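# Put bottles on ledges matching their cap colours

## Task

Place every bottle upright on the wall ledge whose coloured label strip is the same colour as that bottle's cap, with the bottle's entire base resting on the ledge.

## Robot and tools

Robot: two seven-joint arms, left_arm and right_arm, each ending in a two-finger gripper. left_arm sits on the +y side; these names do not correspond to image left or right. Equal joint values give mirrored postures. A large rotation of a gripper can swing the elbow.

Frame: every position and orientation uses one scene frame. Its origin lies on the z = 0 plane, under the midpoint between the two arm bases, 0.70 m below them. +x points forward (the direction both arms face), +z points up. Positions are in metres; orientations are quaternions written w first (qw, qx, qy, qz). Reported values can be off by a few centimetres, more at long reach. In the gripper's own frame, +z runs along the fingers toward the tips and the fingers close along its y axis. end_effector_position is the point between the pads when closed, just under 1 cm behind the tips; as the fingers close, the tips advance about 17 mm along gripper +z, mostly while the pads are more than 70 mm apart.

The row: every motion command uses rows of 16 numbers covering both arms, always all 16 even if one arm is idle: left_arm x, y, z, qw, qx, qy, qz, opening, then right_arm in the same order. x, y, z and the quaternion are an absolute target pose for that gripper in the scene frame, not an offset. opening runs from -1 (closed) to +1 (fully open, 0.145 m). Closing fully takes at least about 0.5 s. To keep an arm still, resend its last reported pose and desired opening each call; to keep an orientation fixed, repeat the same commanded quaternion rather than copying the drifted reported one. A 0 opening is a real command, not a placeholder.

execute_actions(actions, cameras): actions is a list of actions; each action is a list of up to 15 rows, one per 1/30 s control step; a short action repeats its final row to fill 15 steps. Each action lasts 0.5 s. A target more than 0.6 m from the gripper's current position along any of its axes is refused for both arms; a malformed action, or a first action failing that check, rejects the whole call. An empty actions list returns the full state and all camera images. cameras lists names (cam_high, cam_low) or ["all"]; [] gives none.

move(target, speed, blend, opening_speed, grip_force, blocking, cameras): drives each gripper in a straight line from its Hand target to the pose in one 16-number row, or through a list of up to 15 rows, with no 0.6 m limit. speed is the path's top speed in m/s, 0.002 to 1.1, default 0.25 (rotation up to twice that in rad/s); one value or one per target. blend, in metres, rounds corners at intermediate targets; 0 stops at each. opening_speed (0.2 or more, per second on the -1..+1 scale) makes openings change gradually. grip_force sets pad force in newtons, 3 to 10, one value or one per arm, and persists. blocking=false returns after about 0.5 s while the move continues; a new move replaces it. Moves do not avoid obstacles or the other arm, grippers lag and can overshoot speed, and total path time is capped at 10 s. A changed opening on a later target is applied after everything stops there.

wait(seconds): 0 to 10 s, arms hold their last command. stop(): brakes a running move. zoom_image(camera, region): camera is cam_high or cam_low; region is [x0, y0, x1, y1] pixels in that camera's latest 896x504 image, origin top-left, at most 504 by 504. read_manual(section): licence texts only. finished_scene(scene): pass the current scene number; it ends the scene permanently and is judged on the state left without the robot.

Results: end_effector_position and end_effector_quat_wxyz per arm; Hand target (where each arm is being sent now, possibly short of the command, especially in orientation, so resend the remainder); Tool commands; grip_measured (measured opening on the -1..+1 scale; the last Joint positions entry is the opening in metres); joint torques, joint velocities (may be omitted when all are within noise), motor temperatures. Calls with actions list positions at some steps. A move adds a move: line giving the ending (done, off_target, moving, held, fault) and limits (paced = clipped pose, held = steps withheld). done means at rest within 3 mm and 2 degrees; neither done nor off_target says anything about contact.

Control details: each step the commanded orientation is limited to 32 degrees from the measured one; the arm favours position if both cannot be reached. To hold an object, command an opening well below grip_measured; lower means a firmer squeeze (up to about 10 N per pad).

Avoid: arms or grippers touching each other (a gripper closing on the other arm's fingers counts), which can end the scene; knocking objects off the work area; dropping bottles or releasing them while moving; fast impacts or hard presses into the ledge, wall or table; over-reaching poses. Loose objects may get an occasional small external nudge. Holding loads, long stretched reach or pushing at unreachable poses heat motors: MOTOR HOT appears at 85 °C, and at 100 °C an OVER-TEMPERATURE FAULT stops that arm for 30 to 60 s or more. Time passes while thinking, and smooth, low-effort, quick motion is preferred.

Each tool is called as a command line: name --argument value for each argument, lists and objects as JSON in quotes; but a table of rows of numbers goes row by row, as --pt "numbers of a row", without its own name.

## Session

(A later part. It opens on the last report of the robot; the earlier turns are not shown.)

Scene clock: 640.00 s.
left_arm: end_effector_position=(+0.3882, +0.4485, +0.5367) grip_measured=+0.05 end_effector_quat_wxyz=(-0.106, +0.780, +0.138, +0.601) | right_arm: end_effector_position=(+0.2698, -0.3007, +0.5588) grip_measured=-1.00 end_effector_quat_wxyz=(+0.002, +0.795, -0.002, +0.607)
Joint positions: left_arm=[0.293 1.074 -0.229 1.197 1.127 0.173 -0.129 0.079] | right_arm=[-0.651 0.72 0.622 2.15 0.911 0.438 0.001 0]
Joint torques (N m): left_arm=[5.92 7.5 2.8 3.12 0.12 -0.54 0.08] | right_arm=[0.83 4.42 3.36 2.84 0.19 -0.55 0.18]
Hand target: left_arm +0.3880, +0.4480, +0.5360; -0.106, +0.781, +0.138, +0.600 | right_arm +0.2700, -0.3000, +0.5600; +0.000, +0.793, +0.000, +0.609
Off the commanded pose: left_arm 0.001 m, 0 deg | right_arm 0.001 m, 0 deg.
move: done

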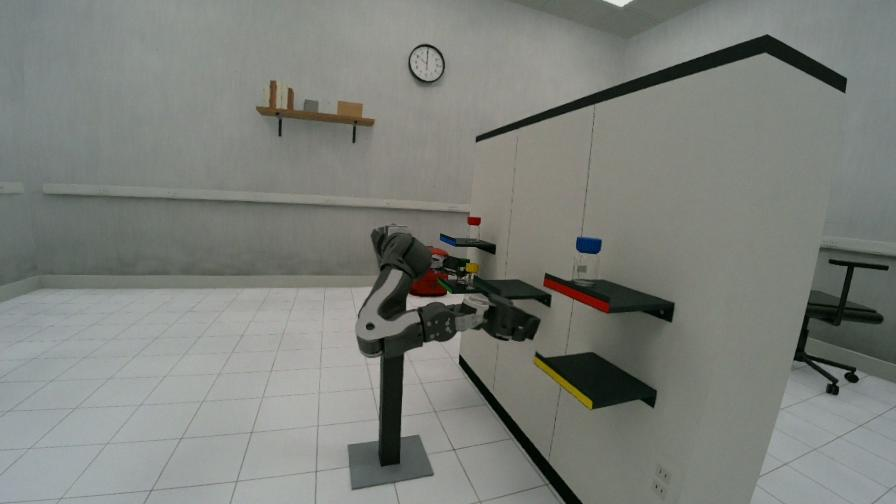

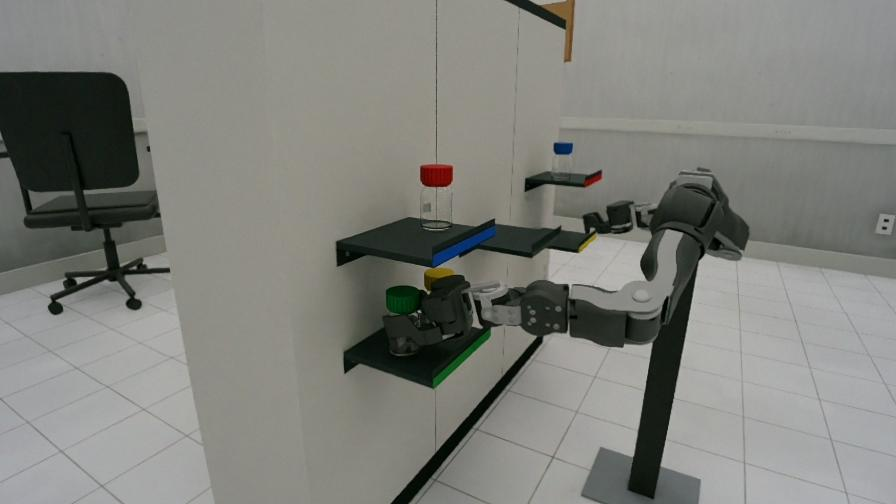

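move --pt "0.322 0.424 0.55 -0.1057 0.7813 0.1377 0.5994 0.05 0.27 -0.3 0.56 0 0.7933 0 0.6087 -1" --pt "0.28 0.36 0.565 0 0.7933 0 0.6087 0.05 0.27 -0.3 0.56 0 0.7933 0 0.6087 -1" --pt "0.28 0.334 0.56 0 0.7933 0 0.6087 0.35 0.27 -0.3 0.56 0 0.7933 0 0.6087 -1" --pt "0.33 0.334 0.548 0 0.7933 0 0.6087 0.35 0.27 -0.3 0.56 0 0.7933 0 0.6087 -1" --pt "0.391 0.334 0.527 0 0.7933 0 0.6087 0.35 0.27 -0.3 0.56 0 0.7933 0 0.6087 -1" --speed 0.13 --blend '[0.01,0.01,0,0.01,0]' --cameras '["all"]'

zoom_image --camera "cam_low" --region '[360, 230, 520, 390]'

Scene clock: 660.10 s.
left_arm: end_effector_position=(+0.3911, +0.3335, +0.5267) grip_measured=+0.35 end_effector_quat_wxyz=(+0.000, +0.793, +0.002, +0.609) | right_arm: end_effector_position=(+0.2698, -0.3007, +0.5588) grip_measured=-1.00 end_effector_quat_wxyz=(+0.002, +0.795, -0.002, +0.607)
Joint positions: left_arm=[0.219 1.116 -0.374 1.485 1.16 0.105 -0.085 0.101] | right_arm=[-0.651 0.72 0.622 2.15 0.911 0.438 0.001 0]
Joint torques (N m): left_arm=[6 6.84 3.22 2.35 0.06 -0.65 0.21] | right_arm=[0.86 4.36 3.22 2.78 0.18 -0.56 0.2]
Hand target: left_arm +0.3910, +0.3339, +0.5271; +0.000, +0.793, +0.000, +0.609 | right_arm +0.2700, -0.3000, +0.5600; +0.000, +0.793, +0.000, +0.609
Off the commanded pose: left_arm 0.001 m, 0 deg | right_arm 0.001 m, 0 deg.
move: done

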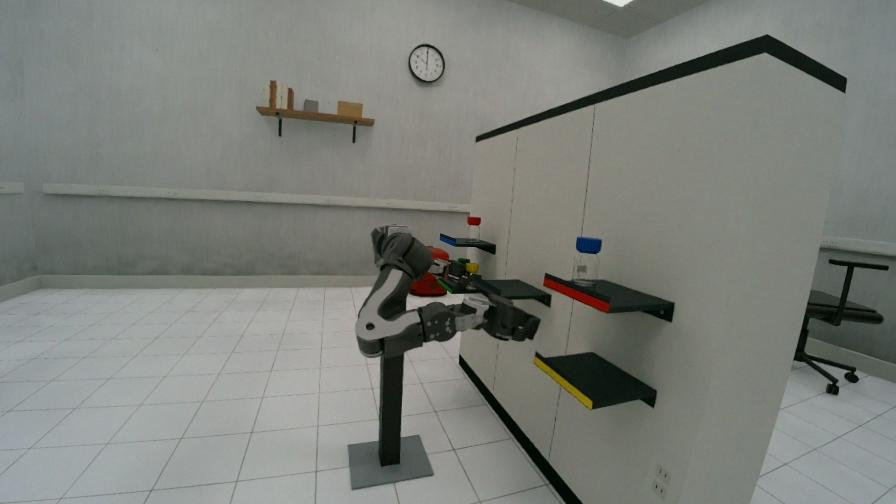

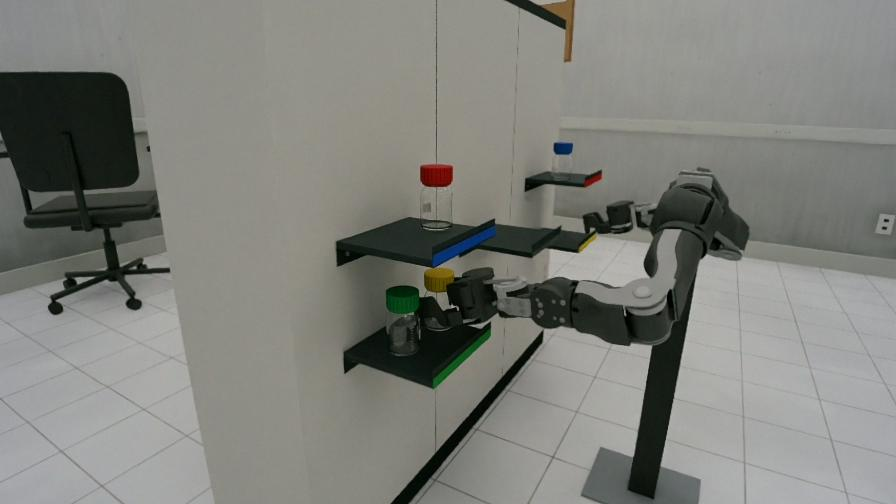

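Scaled by 3.150 from the camera's 896x504 image, which has a finer 1280x720 frame.

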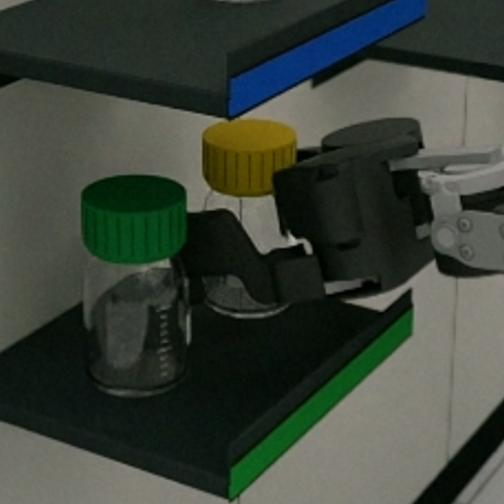

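Good. Grip, lift, transit to middle.

move --pt "0.391 0.334 0.527 0 0.7933 0 0.6087 -0.8 0.27 -0.3 0.56 0 0.7933 0 0.6087 -1" --opening_speed 0.6

move --pt "0.391 0.334 0.568 0 0.7933 0 0.6087 -0.8 0.27 -0.3 0.56 0 0.7933 0 0.6087 -1" --pt "0.27 0.32 0.568 0 0.7933 0 0.6087 -0.8 0.27 -0.3 0.56 0 0.7933 0 0.6087 -1" --pt "0.3 0.2 0.575 0 0.7933 0 0.6087 -0.8 0.27 -0.3 0.56 0 0.7933 0 0.6087 -1" --pt "0.37 0.2 0.69 0.0 0.7933 0 0.6087 -0.8 0.27 -0.3 0.56 0 0.7933 0 0.6087 -1" --speed 0.15 --blend '[0.005,0.02,0.02,0]' --cameras '["all"]'

Scene clock: 674.73 s.
left_arm: end_effector_position=(+0.3911, +0.3336, +0.5268) grip_measured=-0.27 end_effector_quat_wxyz=(+0.000, +0.793, +0.001, +0.609) | right_arm: end_effector_position=(+0.2698, -0.3007, +0.5588) grip_measured=-1.00 end_effector_quat_wxyz=(+0.002, +0.795, -0.002, +0.607)
Joint positions: left_arm=[0.219 1.117 -0.374 1.485 1.16 0.105 -0.085 0.055] | right_arm=[-0.651 0.72 0.622 2.15 0.911 0.438 0.001 0]
Joint torques (N m): left_arm=[6 6.76 3.17 2.28 0.09 -0.66 0.2] | right_arm=[0.8 4.34 3.38 2.81 0.17 -0.56 0.19]
Hand target: left_arm +0.3910, +0.3339, +0.5271; +0.000, +0.793, +0.000, +0.609 | right_arm +0.2700, -0.3000, +0.5600; +0.000, +0.793, +0.000, +0.609
Off the commanded pose: left_arm 0.000 m, 0 deg | right_arm 0.001 m, 0 deg.
move: done

Scene clock: 677.93 s.
left_arm: end_effector_position=(+0.3702, +0.1999, +0.6905) grip_measured=-0.27 end_effector_quat_wxyz=(+0.000, +0.782, -0.003, +0.623) | right_arm: end_effector_position=(+0.2698, -0.3007, +0.5588) grip_measured=-1.00 end_effector_quat_wxyz=(+0.002, +0.795, -0.002, +0.607)
Joint positions: left_arm=[0.758 0.912 -0.374 2.091 1.584 0.782 -0.964 0.055] | right_arm=[-0.651 0.72 0.622 2.15 0.911 0.438 0.001 0]
Joint torques (N m): left_arm=[6.74 2.7 2.15 1.36 -0.12 -0.38 0.02] | right_arm=[0.78 4.34 3.32 2.85 0.17 -0.55 0.19]
Hand target: left_arm +0.3701, +0.2000, +0.6897; +0.000, +0.783, -0.003, +0.622 | right_arm +0.2700, -0.3000, +0.5600; +0.000, +0.793, +0.000, +0.609
Off the commanded pose: left_arm 0.001 m, 2 deg | right_arm 0.001 m, 0 deg.
joint sent to its limit (left arm) — joint 5 (forearm roll), upper limit; joint 6 (wrist pitch), upper limit. The joint targets still meet the commanded pose.
move: done

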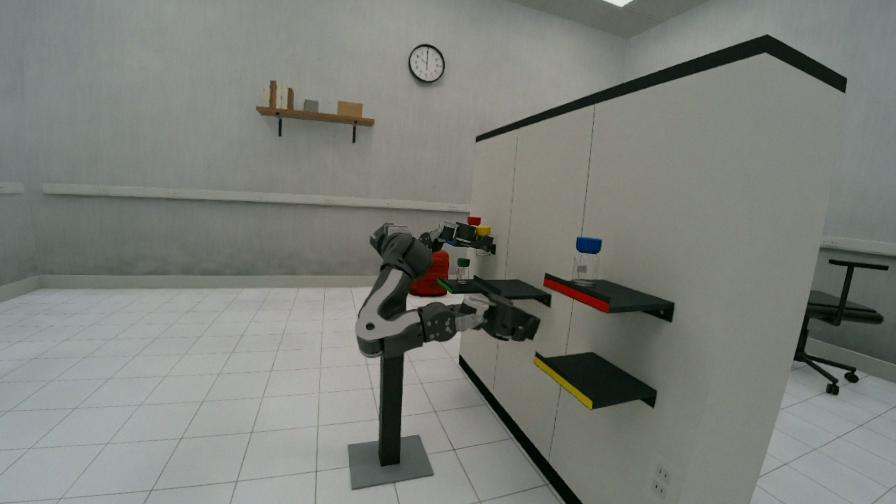

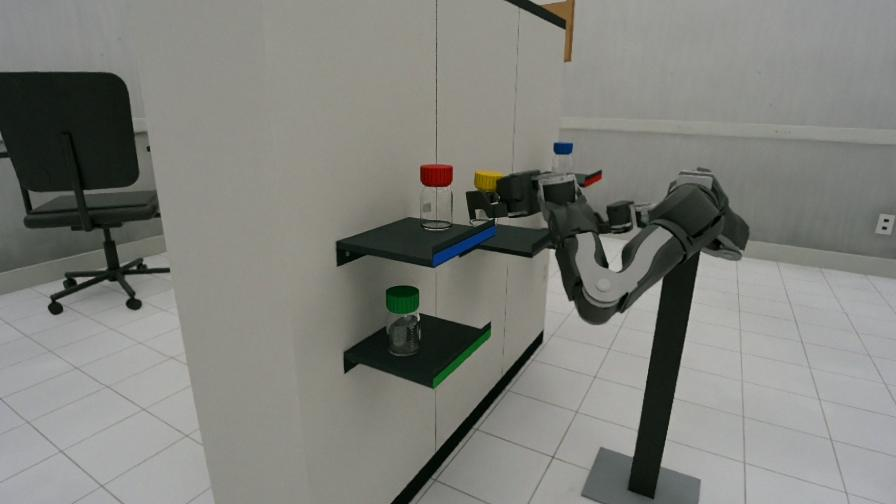

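move --pt "0.388 0.05 0.69 0.1575 0.7663 -0.2053 0.588 -0.8 0.27 -0.3 0.56 0 0.7933 0 0.6087 -1" --pt "0.388 0.0 0.68 0.1575 0.7663 -0.2053 0.588 -0.8 0.27 -0.3 0.56 0 0.7933 0 0.6087 -1" --pt "0.388 0.0 0.636 0.1575 0.7663 -0.2053 0.588 -0.8 0.27 -0.3 0.56 0 0.7933 0 0.6087 -1" --pt "0.388 0.0 0.629 0.1575 0.7663 -0.2053 0.588 -0.8 0.27 -0.3 0.56 0 0.7933 0 0.6087 -1" --speed '[0.15,0.12,0.06,0.02]' --blend '[0.01,0.01,0.002,0]' --cameras '["all"]'

zoom_image --camera "cam_high" --region '[450, 210, 590, 330]'

Scene clock: 694.67 s.
left_arm: end_effector_position=(+0.3876, +0.0001, +0.6292) grip_measured=-0.27 end_effector_quat_wxyz=(+0.156, +0.768, -0.207, +0.586) | right_arm: end_effector_position=(+0.2698, -0.3007, +0.5588) grip_measured=-1.00 end_effector_quat_wxyz=(+0.002, +0.795, -0.002, +0.607)
Joint positions: left_arm=[0.96 0.473 -0.931 1.844 1.273 0.64 -0.658 0.055] | right_arm=[-0.651 0.72 0.622 2.15 0.911 0.438 0.001 0]
Joint torques (N m): left_arm=[8.06 0.2 2.56 2.15 -0.29 -0.81 0.23] | right_arm=[0.86 4.36 3.3 2.81 0.16 -0.55 0.18]
Hand target: left_arm +0.3880, +0.0000, +0.6290; +0.158, +0.766, -0.205, +0.588 | right_arm +0.2700, -0.3000, +0.5600; +0.000, +0.793, +0.000, +0.609
Off the commanded pose: left_arm 0.000 m, 0 deg | right_arm 0.001 m, 0 deg.
move: done

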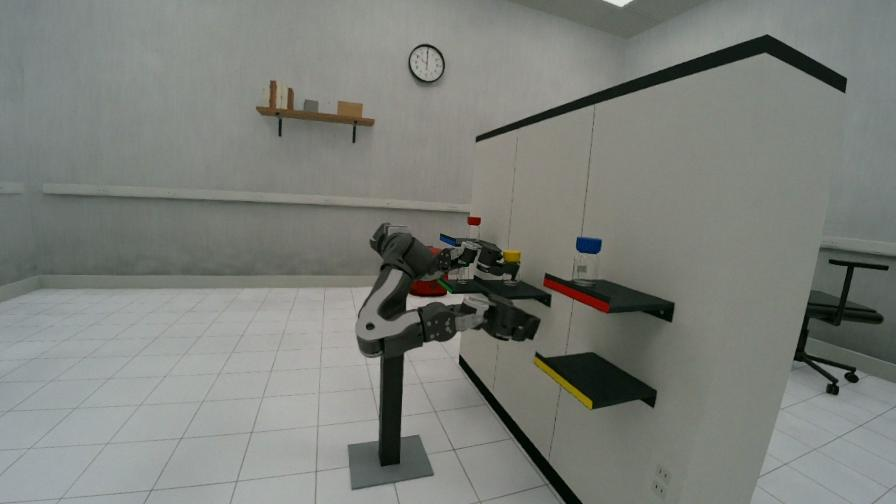

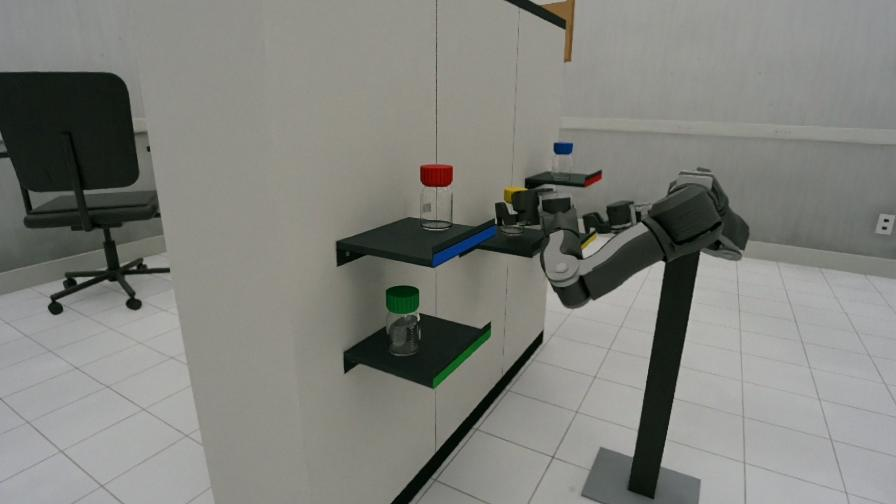

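Scaled by 3.600 from the camera's 896x504 image, which has a finer 1280x720 frame.

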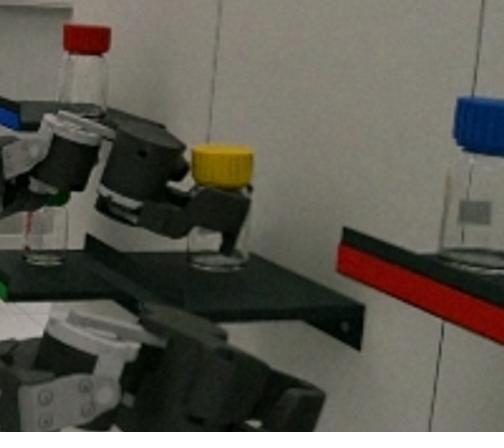

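move --pt "0.388 0.0 0.624 0.1575 0.7663 -0.2053 0.588 -0.8 0.27 -0.3 0.56 0 0.7933 0 0.6087 -1" --speed 0.015

Scene clock: 701.93 s.
left_arm: end_effector_position=(+0.3877, +0.0002, +0.6244) grip_measured=-0.27 end_effector_quat_wxyz=(+0.156, +0.767, -0.206, +0.587) | right_arm: end_effector_position=(+0.2698, -0.3007, +0.5588) grip_measured=-1.00 end_effector_quat_wxyz=(+0.002, +0.795, -0.002, +0.607)
Joint positions: left_arm=[0.943 0.473 -0.933 1.841 1.251 0.63 -0.646 0.055] | right_arm=[-0.651 0.72 0.622 2.15 0.911 0.438 0.001 0]
Joint torques (N m): left_arm=[7.98 0.22 2.5 2.19 -0.29 -0.81 0.24] | right_arm=[0.83 4.39 3.41 2.78 0.18 -0.54 0.2]
Hand target: left_arm +0.3880, +0.0000, +0.6239; +0.157, +0.766, -0.205, +0.588 | right_arm +0.2700, -0.3000, +0.5600; +0.000, +0.793, +0.000, +0.609
Off the commanded pose: left_arm 0.001 m, 0 deg | right_arm 0.001 m, 0 deg.
move: done

move --pt "0.388 0.0 0.616 0.1575 0.7663 -0.2053 0.588 -0.8 0.27 -0.3 0.56 0 0.7933 0 0.6087 -1" --speed 0.015 --cameras '["all"]'

zoom_image --camera "cam_high" --region '[450, 210, 590, 330]'

Scene clock: 711.10 s.
left_arm: end_effector_position=(+0.3880, +0.0000, +0.6187) grip_measured=-0.27 end_effector_quat_wxyz=(+0.157, +0.765, -0.205, +0.590) | right_arm: end_effector_position=(+0.2698, -0.3007, +0.5588) grip_measured=-1.00 end_effector_quat_wxyz=(+0.002, +0.795, -0.002, +0.607)
Joint positions: left_arm=[0.922 0.475 -0.94 1.836 1.22 0.604 -0.629 0.055] | right_arm=[-0.651 0.72 0.622 2.15 0.911 0.438 0.001 0]
Joint torques (N m): left_arm=[7.56 0.46 2.04 2.13 -0.22 -0.69 0.21] | right_arm=[0.88 4.34 3.36 2.81 0.16 -0.54 0.17]
Hand target: left_arm +0.3880, +0.0000, +0.6160; +0.157, +0.766, -0.205, +0.588 | right_arm +0.2700, -0.3000, +0.5600; +0.000, +0.793, +0.000, +0.609
Off the commanded pose: left_arm 0.003 m, 0 deg | right_arm 0.001 m, 0 deg.
move: done

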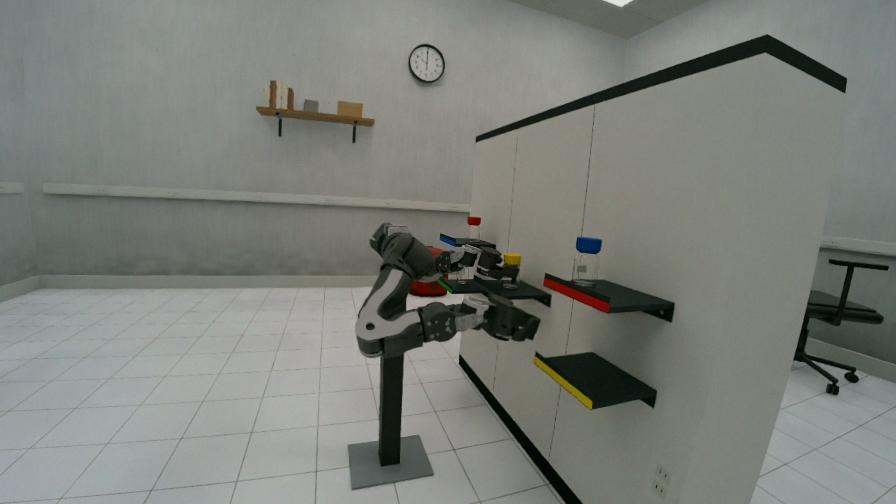

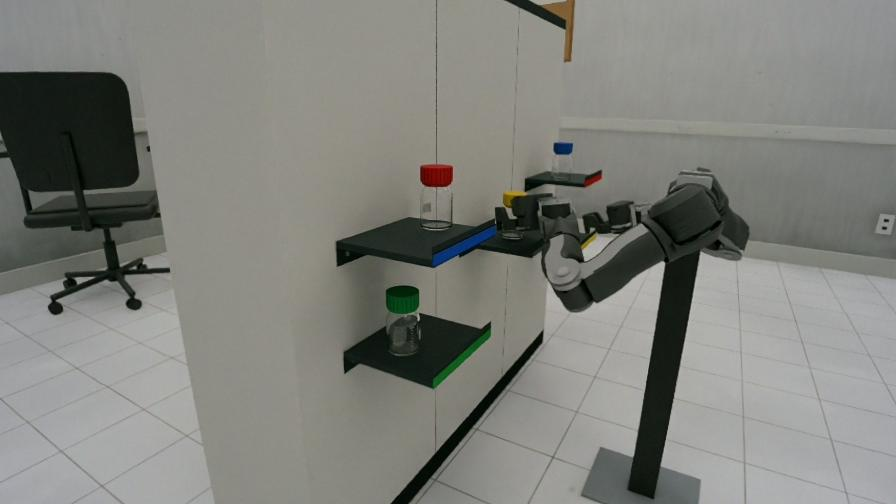

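Scaled by 3.600 from the camera's 896x504 image, which has a finer 1280x720 frame.

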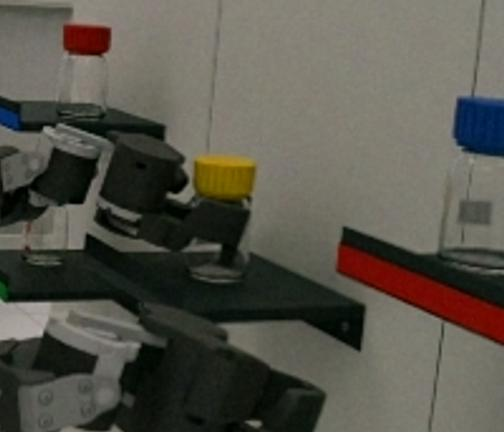

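move --pt "0.388 0.0 0.6185 0.1575 0.7663 -0.2053 0.588 -0.8 0.27 -0.3 0.56 0 0.7933 0 0.6087 -1" --pt "0.388 0.0 0.6195 0.1575 0.7663 -0.2053 0.588 0.15 0.27 -0.3 0.56 0 0.7933 0 0.6087 -1" --pt "0.32 0.04 0.65 0.1575 0.7663 -0.2053 0.588 0.15 0.27 -0.3 0.56 0 0.7933 0 0.6087 -1" --pt "0.28 0.2 0.72 0 0.7933 0 0.6087 0.15 0.27 -0.3 0.56 0 0.7933 0 0.6087 -1" --pt "0.27 0.3 0.75 0 0.7933 0 0.6087 0.15 0.27 -0.3 0.56 0 0.7933 0 0.6087 -1" --speed '[0.02,0.02,0.13,0.2,0.2]' --opening_speed 0.8 --blend '[0,0,0.01,0.03,0]' --cameras '["all"]'

zoom_image --camera "cam_low" --region '[400, 130, 660, 330]'

zoom_image --camera "cam_high" --region '[440, 210, 640, 410]'

Scene clock: 735.47 s.
left_arm: end_effector_position=(+0.2700, +0.3013, +0.7496) grip_measured=+0.15 end_effector_quat_wxyz=(-0.013, +0.746, -0.060, +0.664) | right_arm: end_effector_position=(+0.2698, -0.3007, +0.5588) grip_measured=-1.00 end_effector_quat_wxyz=(+0.002, +0.795, -0.002, +0.607)
Joint positions: left_arm=[-0.785 1.191 1.429 2.166 1.584 0.781 -0.142 0.087] | right_arm=[-0.651 0.72 0.622 2.15 0.911 0.438 0.001 0]
Joint torques (N m): left_arm=[1.38 5.1 2.82 -0.4 0.1 -0.59 0.19] | right_arm=[0.83 4.36 3.33 2.78 0.14 -0.53 0.19]
Hand target: left_arm +0.2701, +0.3002, +0.7498; -0.011, +0.746, -0.062, +0.663 | right_arm +0.2700, -0.3000, +0.5600; +0.000, +0.793, +0.000, +0.609
Off the commanded pose: left_arm 0.001 m, 11 deg | right_arm 0.001 m, 0 deg.
joint sent to its limit (left arm) — joint 5 (forearm roll), upper limit; joint 6 (wrist pitch), upper limit. The joint targets are off in orientation, not in position.
move: off_target (left_arm)

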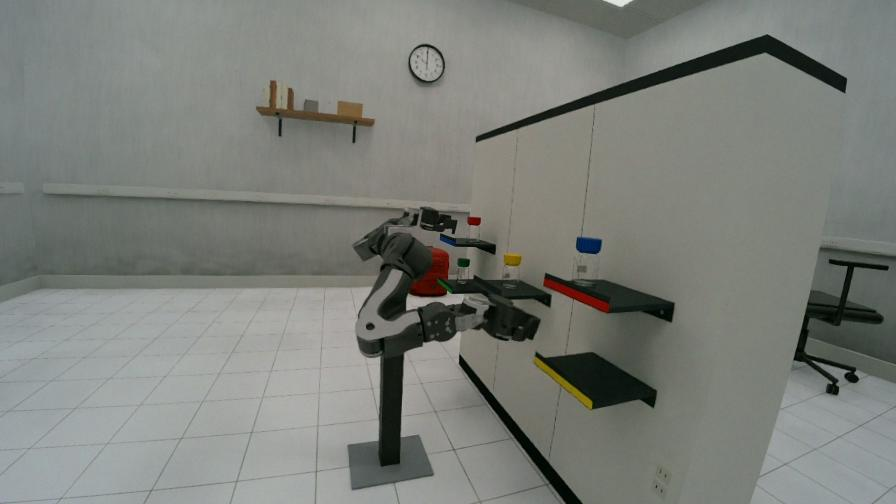

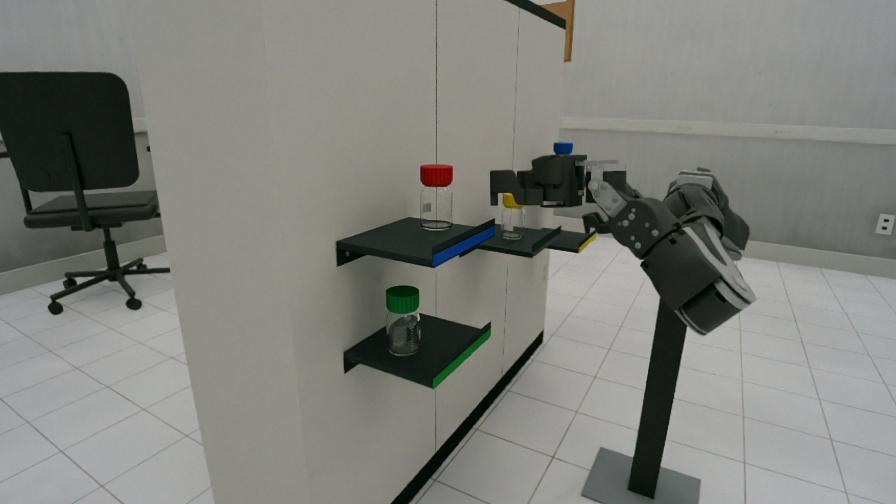

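Scaled by 1.938 from the camera's 896x504 image, which has a finer 1280x720 frame.

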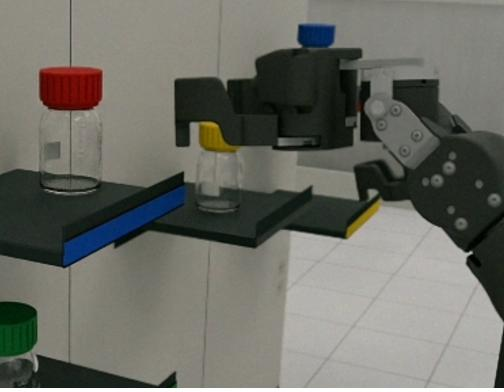

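Scaled by 2.520 from the camera's 896x504 image, which has a finer 1280x720 frame.

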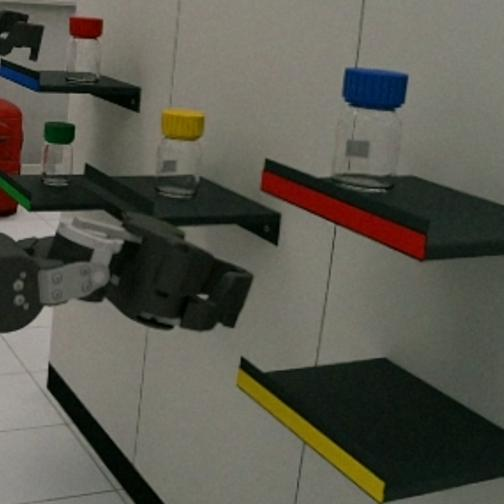

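move --pt "0.27 0.3 0.75 0 0.7071 0 0.7071 0.15 0.27 -0.22 0.57 0 0.7933 0 0.6087 -1" --pt "0.27 0.3 0.75 0 0.7071 0 0.7071 0.15 0.31 -0.12 0.66 -0.1575 0.7663 0.2053 0.588 0.4" --pt "0.27 0.3 0.75 0 0.7071 0 0.7071 0.15 0.337 -0.026 0.645 -0.1575 0.7663 0.2053 0.588 0.4" --speed 0.15 --blend '[0.02,0,0]' --cameras '["all"]'

zoom_image --camera "cam_low" --region '[440, 130, 640, 290]'

zoom_image --camera "cam_high" --region '[430, 210, 590, 350]'

Scene clock: 757.47 s.
left_arm: end_effector_position=(+0.2700, +0.2995, +0.7510) grip_measured=+0.15 end_effector_quat_wxyz=(-0.001, +0.707, -0.003, +0.707) | right_arm: end_effector_position=(+0.3364, -0.0255, +0.6448) grip_measured=+0.40 end_effector_quat_wxyz=(-0.161, +0.766, +0.206, +0.587)
Joint positions: left_arm=[-0.512 1.099 1.167 2.244 1.584 0.714 -0.3 0.087] | right_arm=[0.797 0.564 -0.738 2.155 1.38 0.785 -0.803 0.105]
Joint torques (N m): left_arm=[2.47 4.31 1.36 0.51 0.07 -0.69 -0.04] | right_arm=[5.42 0.3 2.65 1.57 -0.26 -0.24 -0.18]
Hand target: left_arm +0.2700, +0.3001, +0.7500; +0.000, +0.707, +0.000, +0.707 | right_arm +0.3370, -0.0260, +0.6449; -0.157, +0.766, +0.205, +0.588
Off the commanded pose: left_arm 0.001 m, 0 deg | right_arm 0.001 m, 0 deg.
joint sent to its limit (left arm) — joint 5 (forearm roll), upper limit. The joint targets still meet the commanded pose.
joint sent to its limit (right arm) — joint 6 (wrist pitch), upper limit. The joint targets still meet the commanded pose.
move: done

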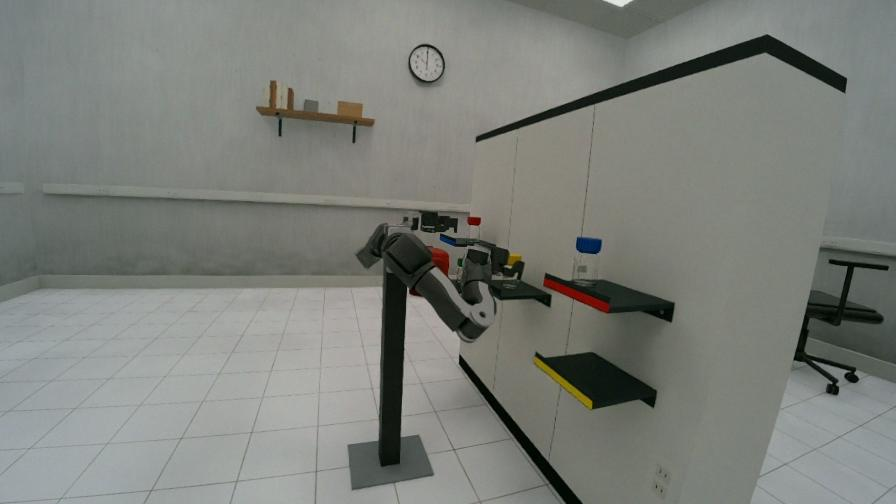

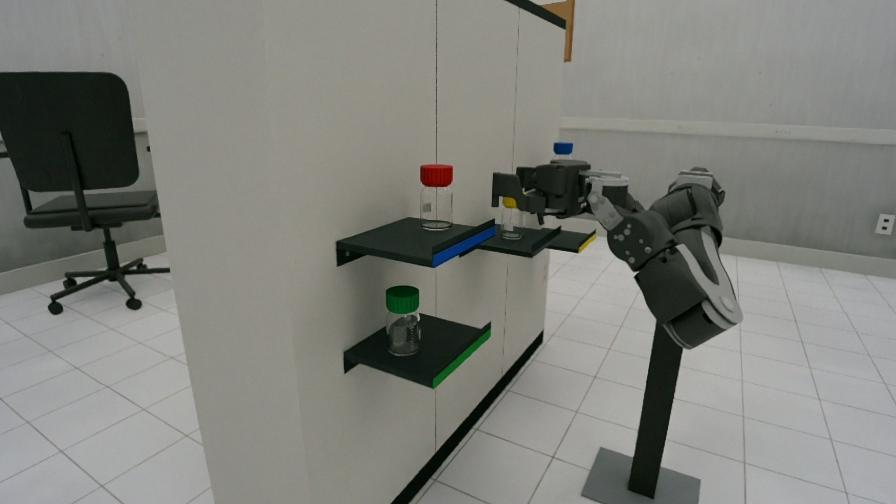

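Scaled by 2.520 from the camera's 896x504 image, which has a finer 1280x720 frame.

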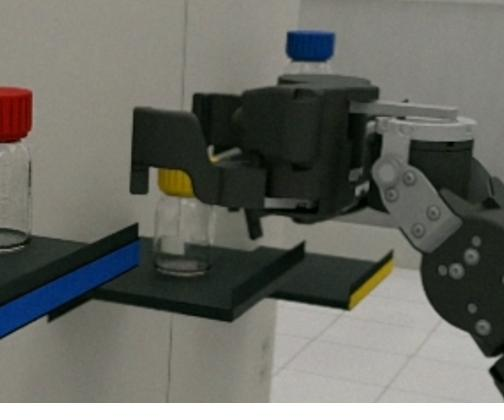

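Scaled by 3.150 from the camera's 896x504 image, which has a finer 1280x720 frame.

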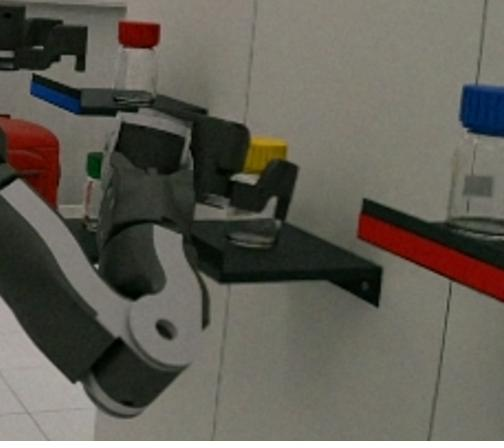

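move --pt "0.27 0.3 0.75 0 0.7071 0 0.7071 0.15 0.388 0.003 0.622 -0.1575 0.7663 0.2053 0.588 0.4" --speed 0.1 --cameras '["all"]'

zoom_image --camera "cam_high" --region '[430, 210, 590, 350]'

Scene clock: 765.73 s.
left_arm: end_effector_position=(+0.2700, +0.2995, +0.7510) grip_measured=+0.15 end_effector_quat_wxyz=(-0.001, +0.707, -0.003, +0.707) | right_arm: end_effector_position=(+0.3887, +0.0016, +0.6214) grip_measured=+0.40 end_effector_quat_wxyz=(-0.155, +0.768, +0.203, +0.587)
Joint positions: left_arm=[-0.512 1.099 1.167 2.244 1.584 0.714 -0.3 0.087] | right_arm=[0.887 0.427 -0.872 1.832 1.18 0.675 -0.624 0.105]
Joint torques (N m): left_arm=[2.47 4.34 1.36 0.51 0.07 -0.68 -0.04] | right_arm=[6.26 -0.33 2.89 2.48 -0.21 -0.47 0.17]
Hand target: left_arm +0.2700, +0.3001, +0.7500; +0.000, +0.707, +0.000, +0.707 | right_arm +0.3880, +0.0030, +0.6221; -0.158, +0.766, +0.205, +0.588
Off the commanded pose: left_arm 0.001 m, 0 deg | right_arm 0.002 m, 0 deg.
joint sent to its limit (left arm) — joint 5 (forearm roll), upper limit. The joint targets still meet the commanded pose.
move: done

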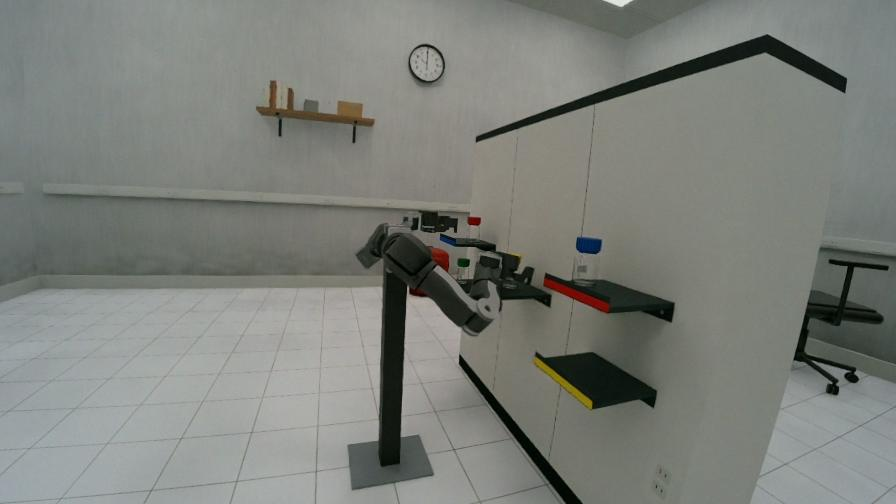

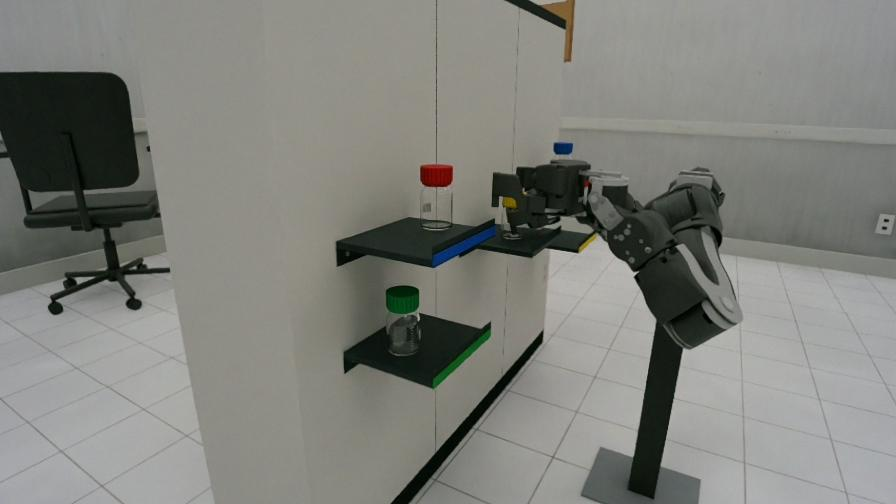

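Scaled by 3.150 from the camera's 896x504 image, which has a finer 1280x720 frame.

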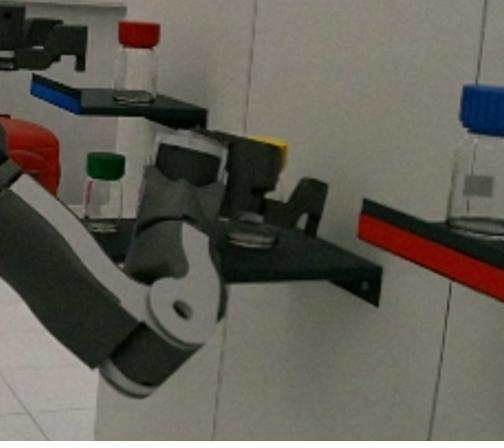

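move --pt "0.27 0.3 0.75 0 0.7071 0 0.7071 0.15 0.388 0.003 0.622 -0.1575 0.7663 0.2053 0.588 -0.8" --opening_speed 0.6

move --pt "0.27 0.3 0.75 0 0.7071 0 0.7071 0.15 0.388 0.0 0.69 -0.1575 0.7663 0.2053 0.588 -0.8" --pt "0.27 0.3 0.75 0 0.7071 0 0.7071 0.15 0.37 -0.2 0.685 0 0.7933 0 0.6087 -0.8" --pt "0.27 0.3 0.75 0 0.7071 0 0.7071 0.15 0.3 -0.2 0.61 0 0.7933 0 0.6087 -0.8" --speed 0.15 --blend '[0.01,0.02,0]' --cameras '["all"]'

Scene clock: 786.93 s.
left_arm: end_effector_position=(+0.2700, +0.2995, +0.7510) grip_measured=+0.15 end_effector_quat_wxyz=(-0.001, +0.707, -0.003, +0.707) | right_arm: end_effector_position=(+0.3881, +0.0027, +0.6215) grip_measured=-0.27 end_effector_quat_wxyz=(-0.157, +0.767, +0.205, +0.587)
Joint positions: left_arm=[-0.512 1.099 1.167 2.244 1.584 0.714 -0.3 0.087] | right_arm=[0.887 0.426 -0.872 1.832 1.18 0.675 -0.619 0.055]
Joint torques (N m): left_arm=[2.47 4.31 1.36 0.51 0.07 -0.68 -0.04] | right_arm=[6.11 -0.2 3.21 2.47 -0.25 -0.45 0.03]
Hand target: left_arm +0.2700, +0.3001, +0.7500; +0.000, +0.707, +0.000, +0.707 | right_arm +0.3880, +0.0030, +0.6220; -0.158, +0.766, +0.205, +0.588
Off the commanded pose: left_arm 0.001 m, 0 deg | right_arm 0.001 m, 0 deg.
joint sent to its limit (left arm) — joint 5 (forearm roll), upper limit. The joint targets still meet the commanded pose.
move: done

Scene clock: 790.27 s.
left_arm: end_effector_position=(+0.2700, +0.2995, +0.7510) grip_measured=+0.15 end_effector_quat_wxyz=(-0.001, +0.707, -0.003, +0.707) | right_arm: end_effector_position=(+0.2992, -0.1999, +0.6062) grip_measured=-0.27 end_effector_quat_wxyz=(+0.001, +0.799, +0.001, +0.602)
Joint positions: left_arm=[-0.512 1.099 1.167 2.244 1.584 0.714 -0.3 0.087] | right_arm=[-0.047 1.017 -0.059 2.407 1.325 0.528 -0.853 0.055]
Joint torques (N m): left_arm=[2.44 4.31 1.36 0.51 0.07 -0.69 -0.04] | right_arm=[2.94 3.86 3.62 2.25 -0.52 -0.55 0.19]
Hand target: left_arm +0.2700, +0.3001, +0.7500; +0.000, +0.707, +0.000, +0.707 | right_arm +0.3000, -0.2000, +0.6101; +0.000, +0.793, +0.000, +0.609
Off the commanded pose: left_arm 0.001 m, 0 deg | right_arm 0.004 m, 1 deg.
joint sent to its limit (left arm) — joint 5 (forearm roll), upper limit. The joint targets still meet the commanded pose.
move: off_target (right_arm)

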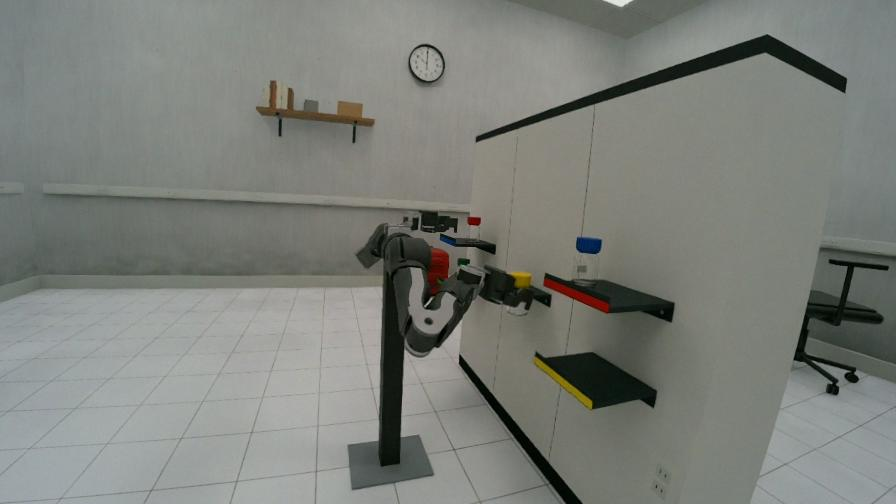

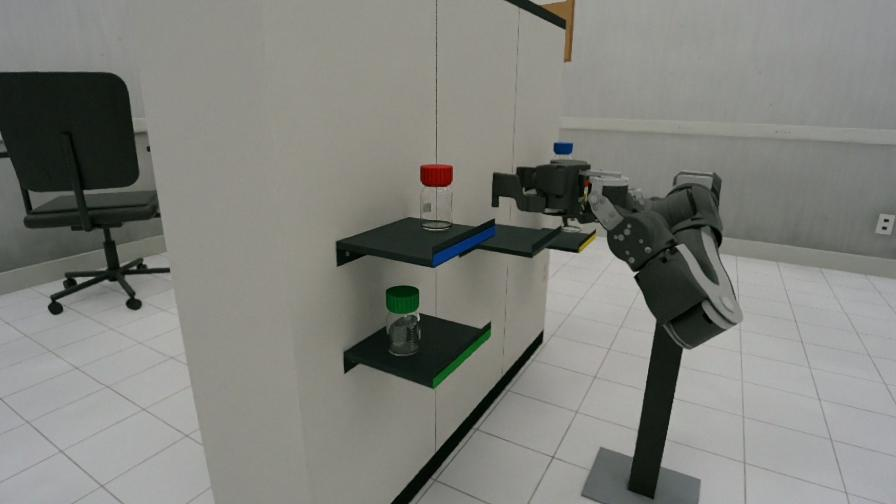

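move --pt "0.27 0.3 0.75 0 0.7071 0 0.7071 0.15 0.265 -0.26 0.578 0.0531 0.7903 -0.0692 0.6064 -0.8" --pt "0.27 0.3 0.75 0 0.7071 0 0.7071 0.15 0.265 -0.345 0.576 0.0531 0.7903 -0.0692 0.6064 -0.8" --speed 0.15 --blend '[0.02,0]' --cameras '["cam_high"]'

zoom_image --camera "cam_high" --region '[480, 230, 680, 430]'

Scene clock: 799.90 s.
left_arm: end_effector_position=(+0.2700, +0.2995, +0.7510) grip_measured=+0.15 end_effector_quat_wxyz=(-0.001, +0.707, -0.003, +0.707) | right_arm: end_effector_position=(+0.2641, -0.3455, +0.5727) grip_measured=-0.27 end_effector_quat_wxyz=(+0.054, +0.795, -0.071, +0.600)
Joint positions: left_arm=[-0.512 1.099 1.167 2.244 1.584 0.714 -0.3 0.087] | right_arm=[-0.856 0.882 0.772 2.122 1.158 0.328 -0.216 0.055]
Joint torques (N m): left_arm=[2.44 4.31 1.36 0.51 0.07 -0.68 -0.04] | right_arm=[1.33 3.94 4.05 2.43 -0.11 -0.7 0.19]
Hand target: left_arm +0.2700, +0.3001, +0.7500; +0.000, +0.707, +0.000, +0.707 | right_arm +0.2650, -0.3450, +0.5761; +0.053, +0.790, -0.069, +0.607
Off the commanded pose: left_arm 0.001 m, 0 deg | right_arm 0.003 m, 1 deg.
joint sent to its limit (left arm) — joint 5 (forearm roll), upper limit. The joint targets still meet the commanded pose.
move: done
Images, in order (width x height): cam_high 896x504.

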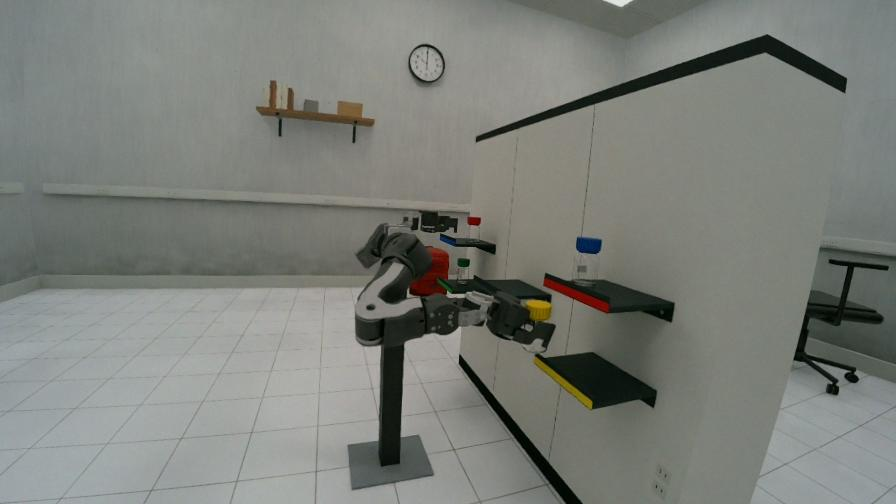

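Scaled by 2.520 from the camera's 896x504 image, which has a finer 1280x720 frame.

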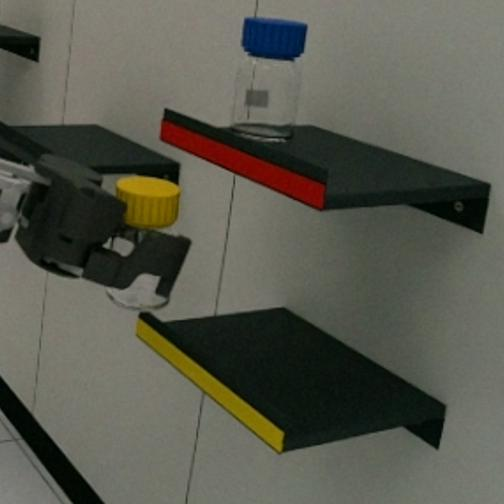

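move --pt "0.27 0.3 0.75 0 0.7071 0 0.7071 0.15 0.31 -0.375 0.578 0.0531 0.7903 -0.0692 0.6064 -0.8" --pt "0.27 0.3 0.75 0 0.7071 0 0.7071 0.15 0.35 -0.388 0.574 0.0531 0.7903 -0.0692 0.6064 -0.8" --pt "0.27 0.3 0.75 0 0.7071 0 0.7071 0.15 0.386 -0.392 0.56 0.0531 0.7903 -0.0692 0.6064 -0.8" --pt "0.27 0.3 0.75 0 0.7071 0 0.7071 0.15 0.386 -0.392 0.538 0.0531 0.7903 -0.0692 0.6064 -0.8" --speed '[0.12,0.12,0.08,0.04]' --blend '[0.01,0.01,0.005,0]' --cameras '["cam_high"]'

zoom_image --camera "cam_high" --region '[480, 230, 680, 430]'

Scene clock: 818.13 s.
left_arm: end_effector_position=(+0.2700, +0.2995, +0.7510) grip_measured=+0.15 end_effector_quat_wxyz=(-0.001, +0.707, -0.003, +0.707) | right_arm: end_effector_position=(+0.3851, -0.3927, +0.5360) grip_measured=-0.27 end_effector_quat_wxyz=(+0.055, +0.794, -0.071, +0.601)
Joint positions: left_arm=[-0.512 1.099 1.167 2.244 1.584 0.714 -0.3 0.087] | right_arm=[0.152 1.072 -0.144 1.398 1.105 0.216 -0.098 0.055]
Joint torques (N m): left_arm=[2.47 4.31 1.35 0.51 0.07 -0.68 -0.04] | right_arm=[4.18 6.95 4.12 2.19 -0.01 -0.79 0.19]
Motor temperatures (°C): left_arm=[23 24 24 21 21 26 21] | right_arm=[21 24 24 20 20 21 21]
Hand target: left_arm +0.2700, +0.3001, +0.7500; +0.000, +0.707, +0.000, +0.707 | right_arm +0.3860, -0.3919, +0.5380; +0.053, +0.790, -0.069, +0.606
Off the commanded pose: left_arm 0.001 m, 0 deg | right_arm 0.002 m, 1 deg.
joint sent to its limit (left arm) — joint 5 (forearm roll), upper limit. The joint targets still meet the commanded pose.
move: done
Images, in order (width x height): cam_high 896x504.

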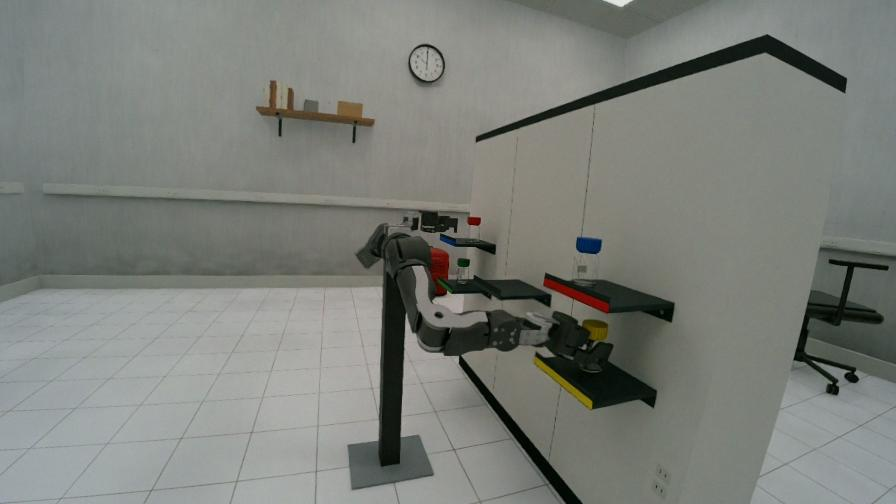

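Scaled by 2.520 from the camera's 896x504 image, which has a finer 1280x720 frame.

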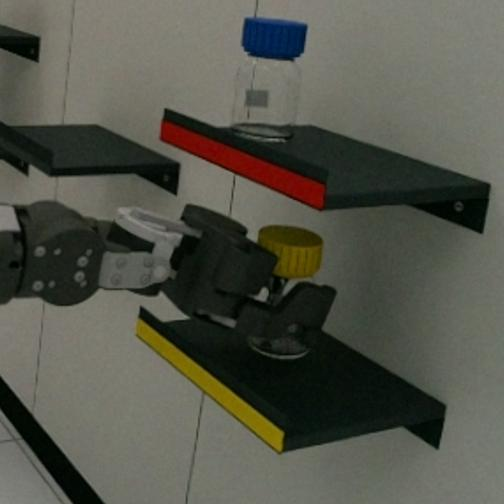

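move --pt "0.27 0.3 0.75 0 0.7071 0 0.7071 0.15 0.386 -0.392 0.527 0.0531 0.7903 -0.0692 0.6064 -0.8" --speed 0.02

Scene clock: 825.27 s.
left_arm: end_effector_position=(+0.2700, +0.2995, +0.7510) grip_measured=+0.15 end_effector_quat_wxyz=(-0.001, +0.707, -0.003, +0.707) | right_arm: end_effector_position=(+0.3853, -0.3930, +0.5257) grip_measured=-0.27 end_effector_quat_wxyz=(+0.055, +0.793, -0.071, +0.602)
Joint positions: left_arm=[-0.512 1.099 1.167 2.244 1.584 0.714 -0.3 0.087] | right_arm=[0.149 1.038 -0.144 1.369 1.068 0.195 -0.08 0.055]
Joint torques (N m): left_arm=[2.47 4.31 1.35 0.51 0.07 -0.68 -0.04] | right_arm=[4.26 6.98 3.81 2.17 0.01 -0.76 0.21]
Hand target: left_arm +0.2700, +0.3001, +0.7500; +0.000, +0.707, +0.000, +0.707 | right_arm +0.3859, -0.3921, +0.5269; +0.053, +0.790, -0.069, +0.606
Off the commanded pose: left_arm 0.001 m, 0 deg | right_arm 0.002 m, 1 deg.
joint sent to its limit (left arm) — joint 5 (forearm roll), upper limit. The joint targets still meet the commanded pose.
move: done


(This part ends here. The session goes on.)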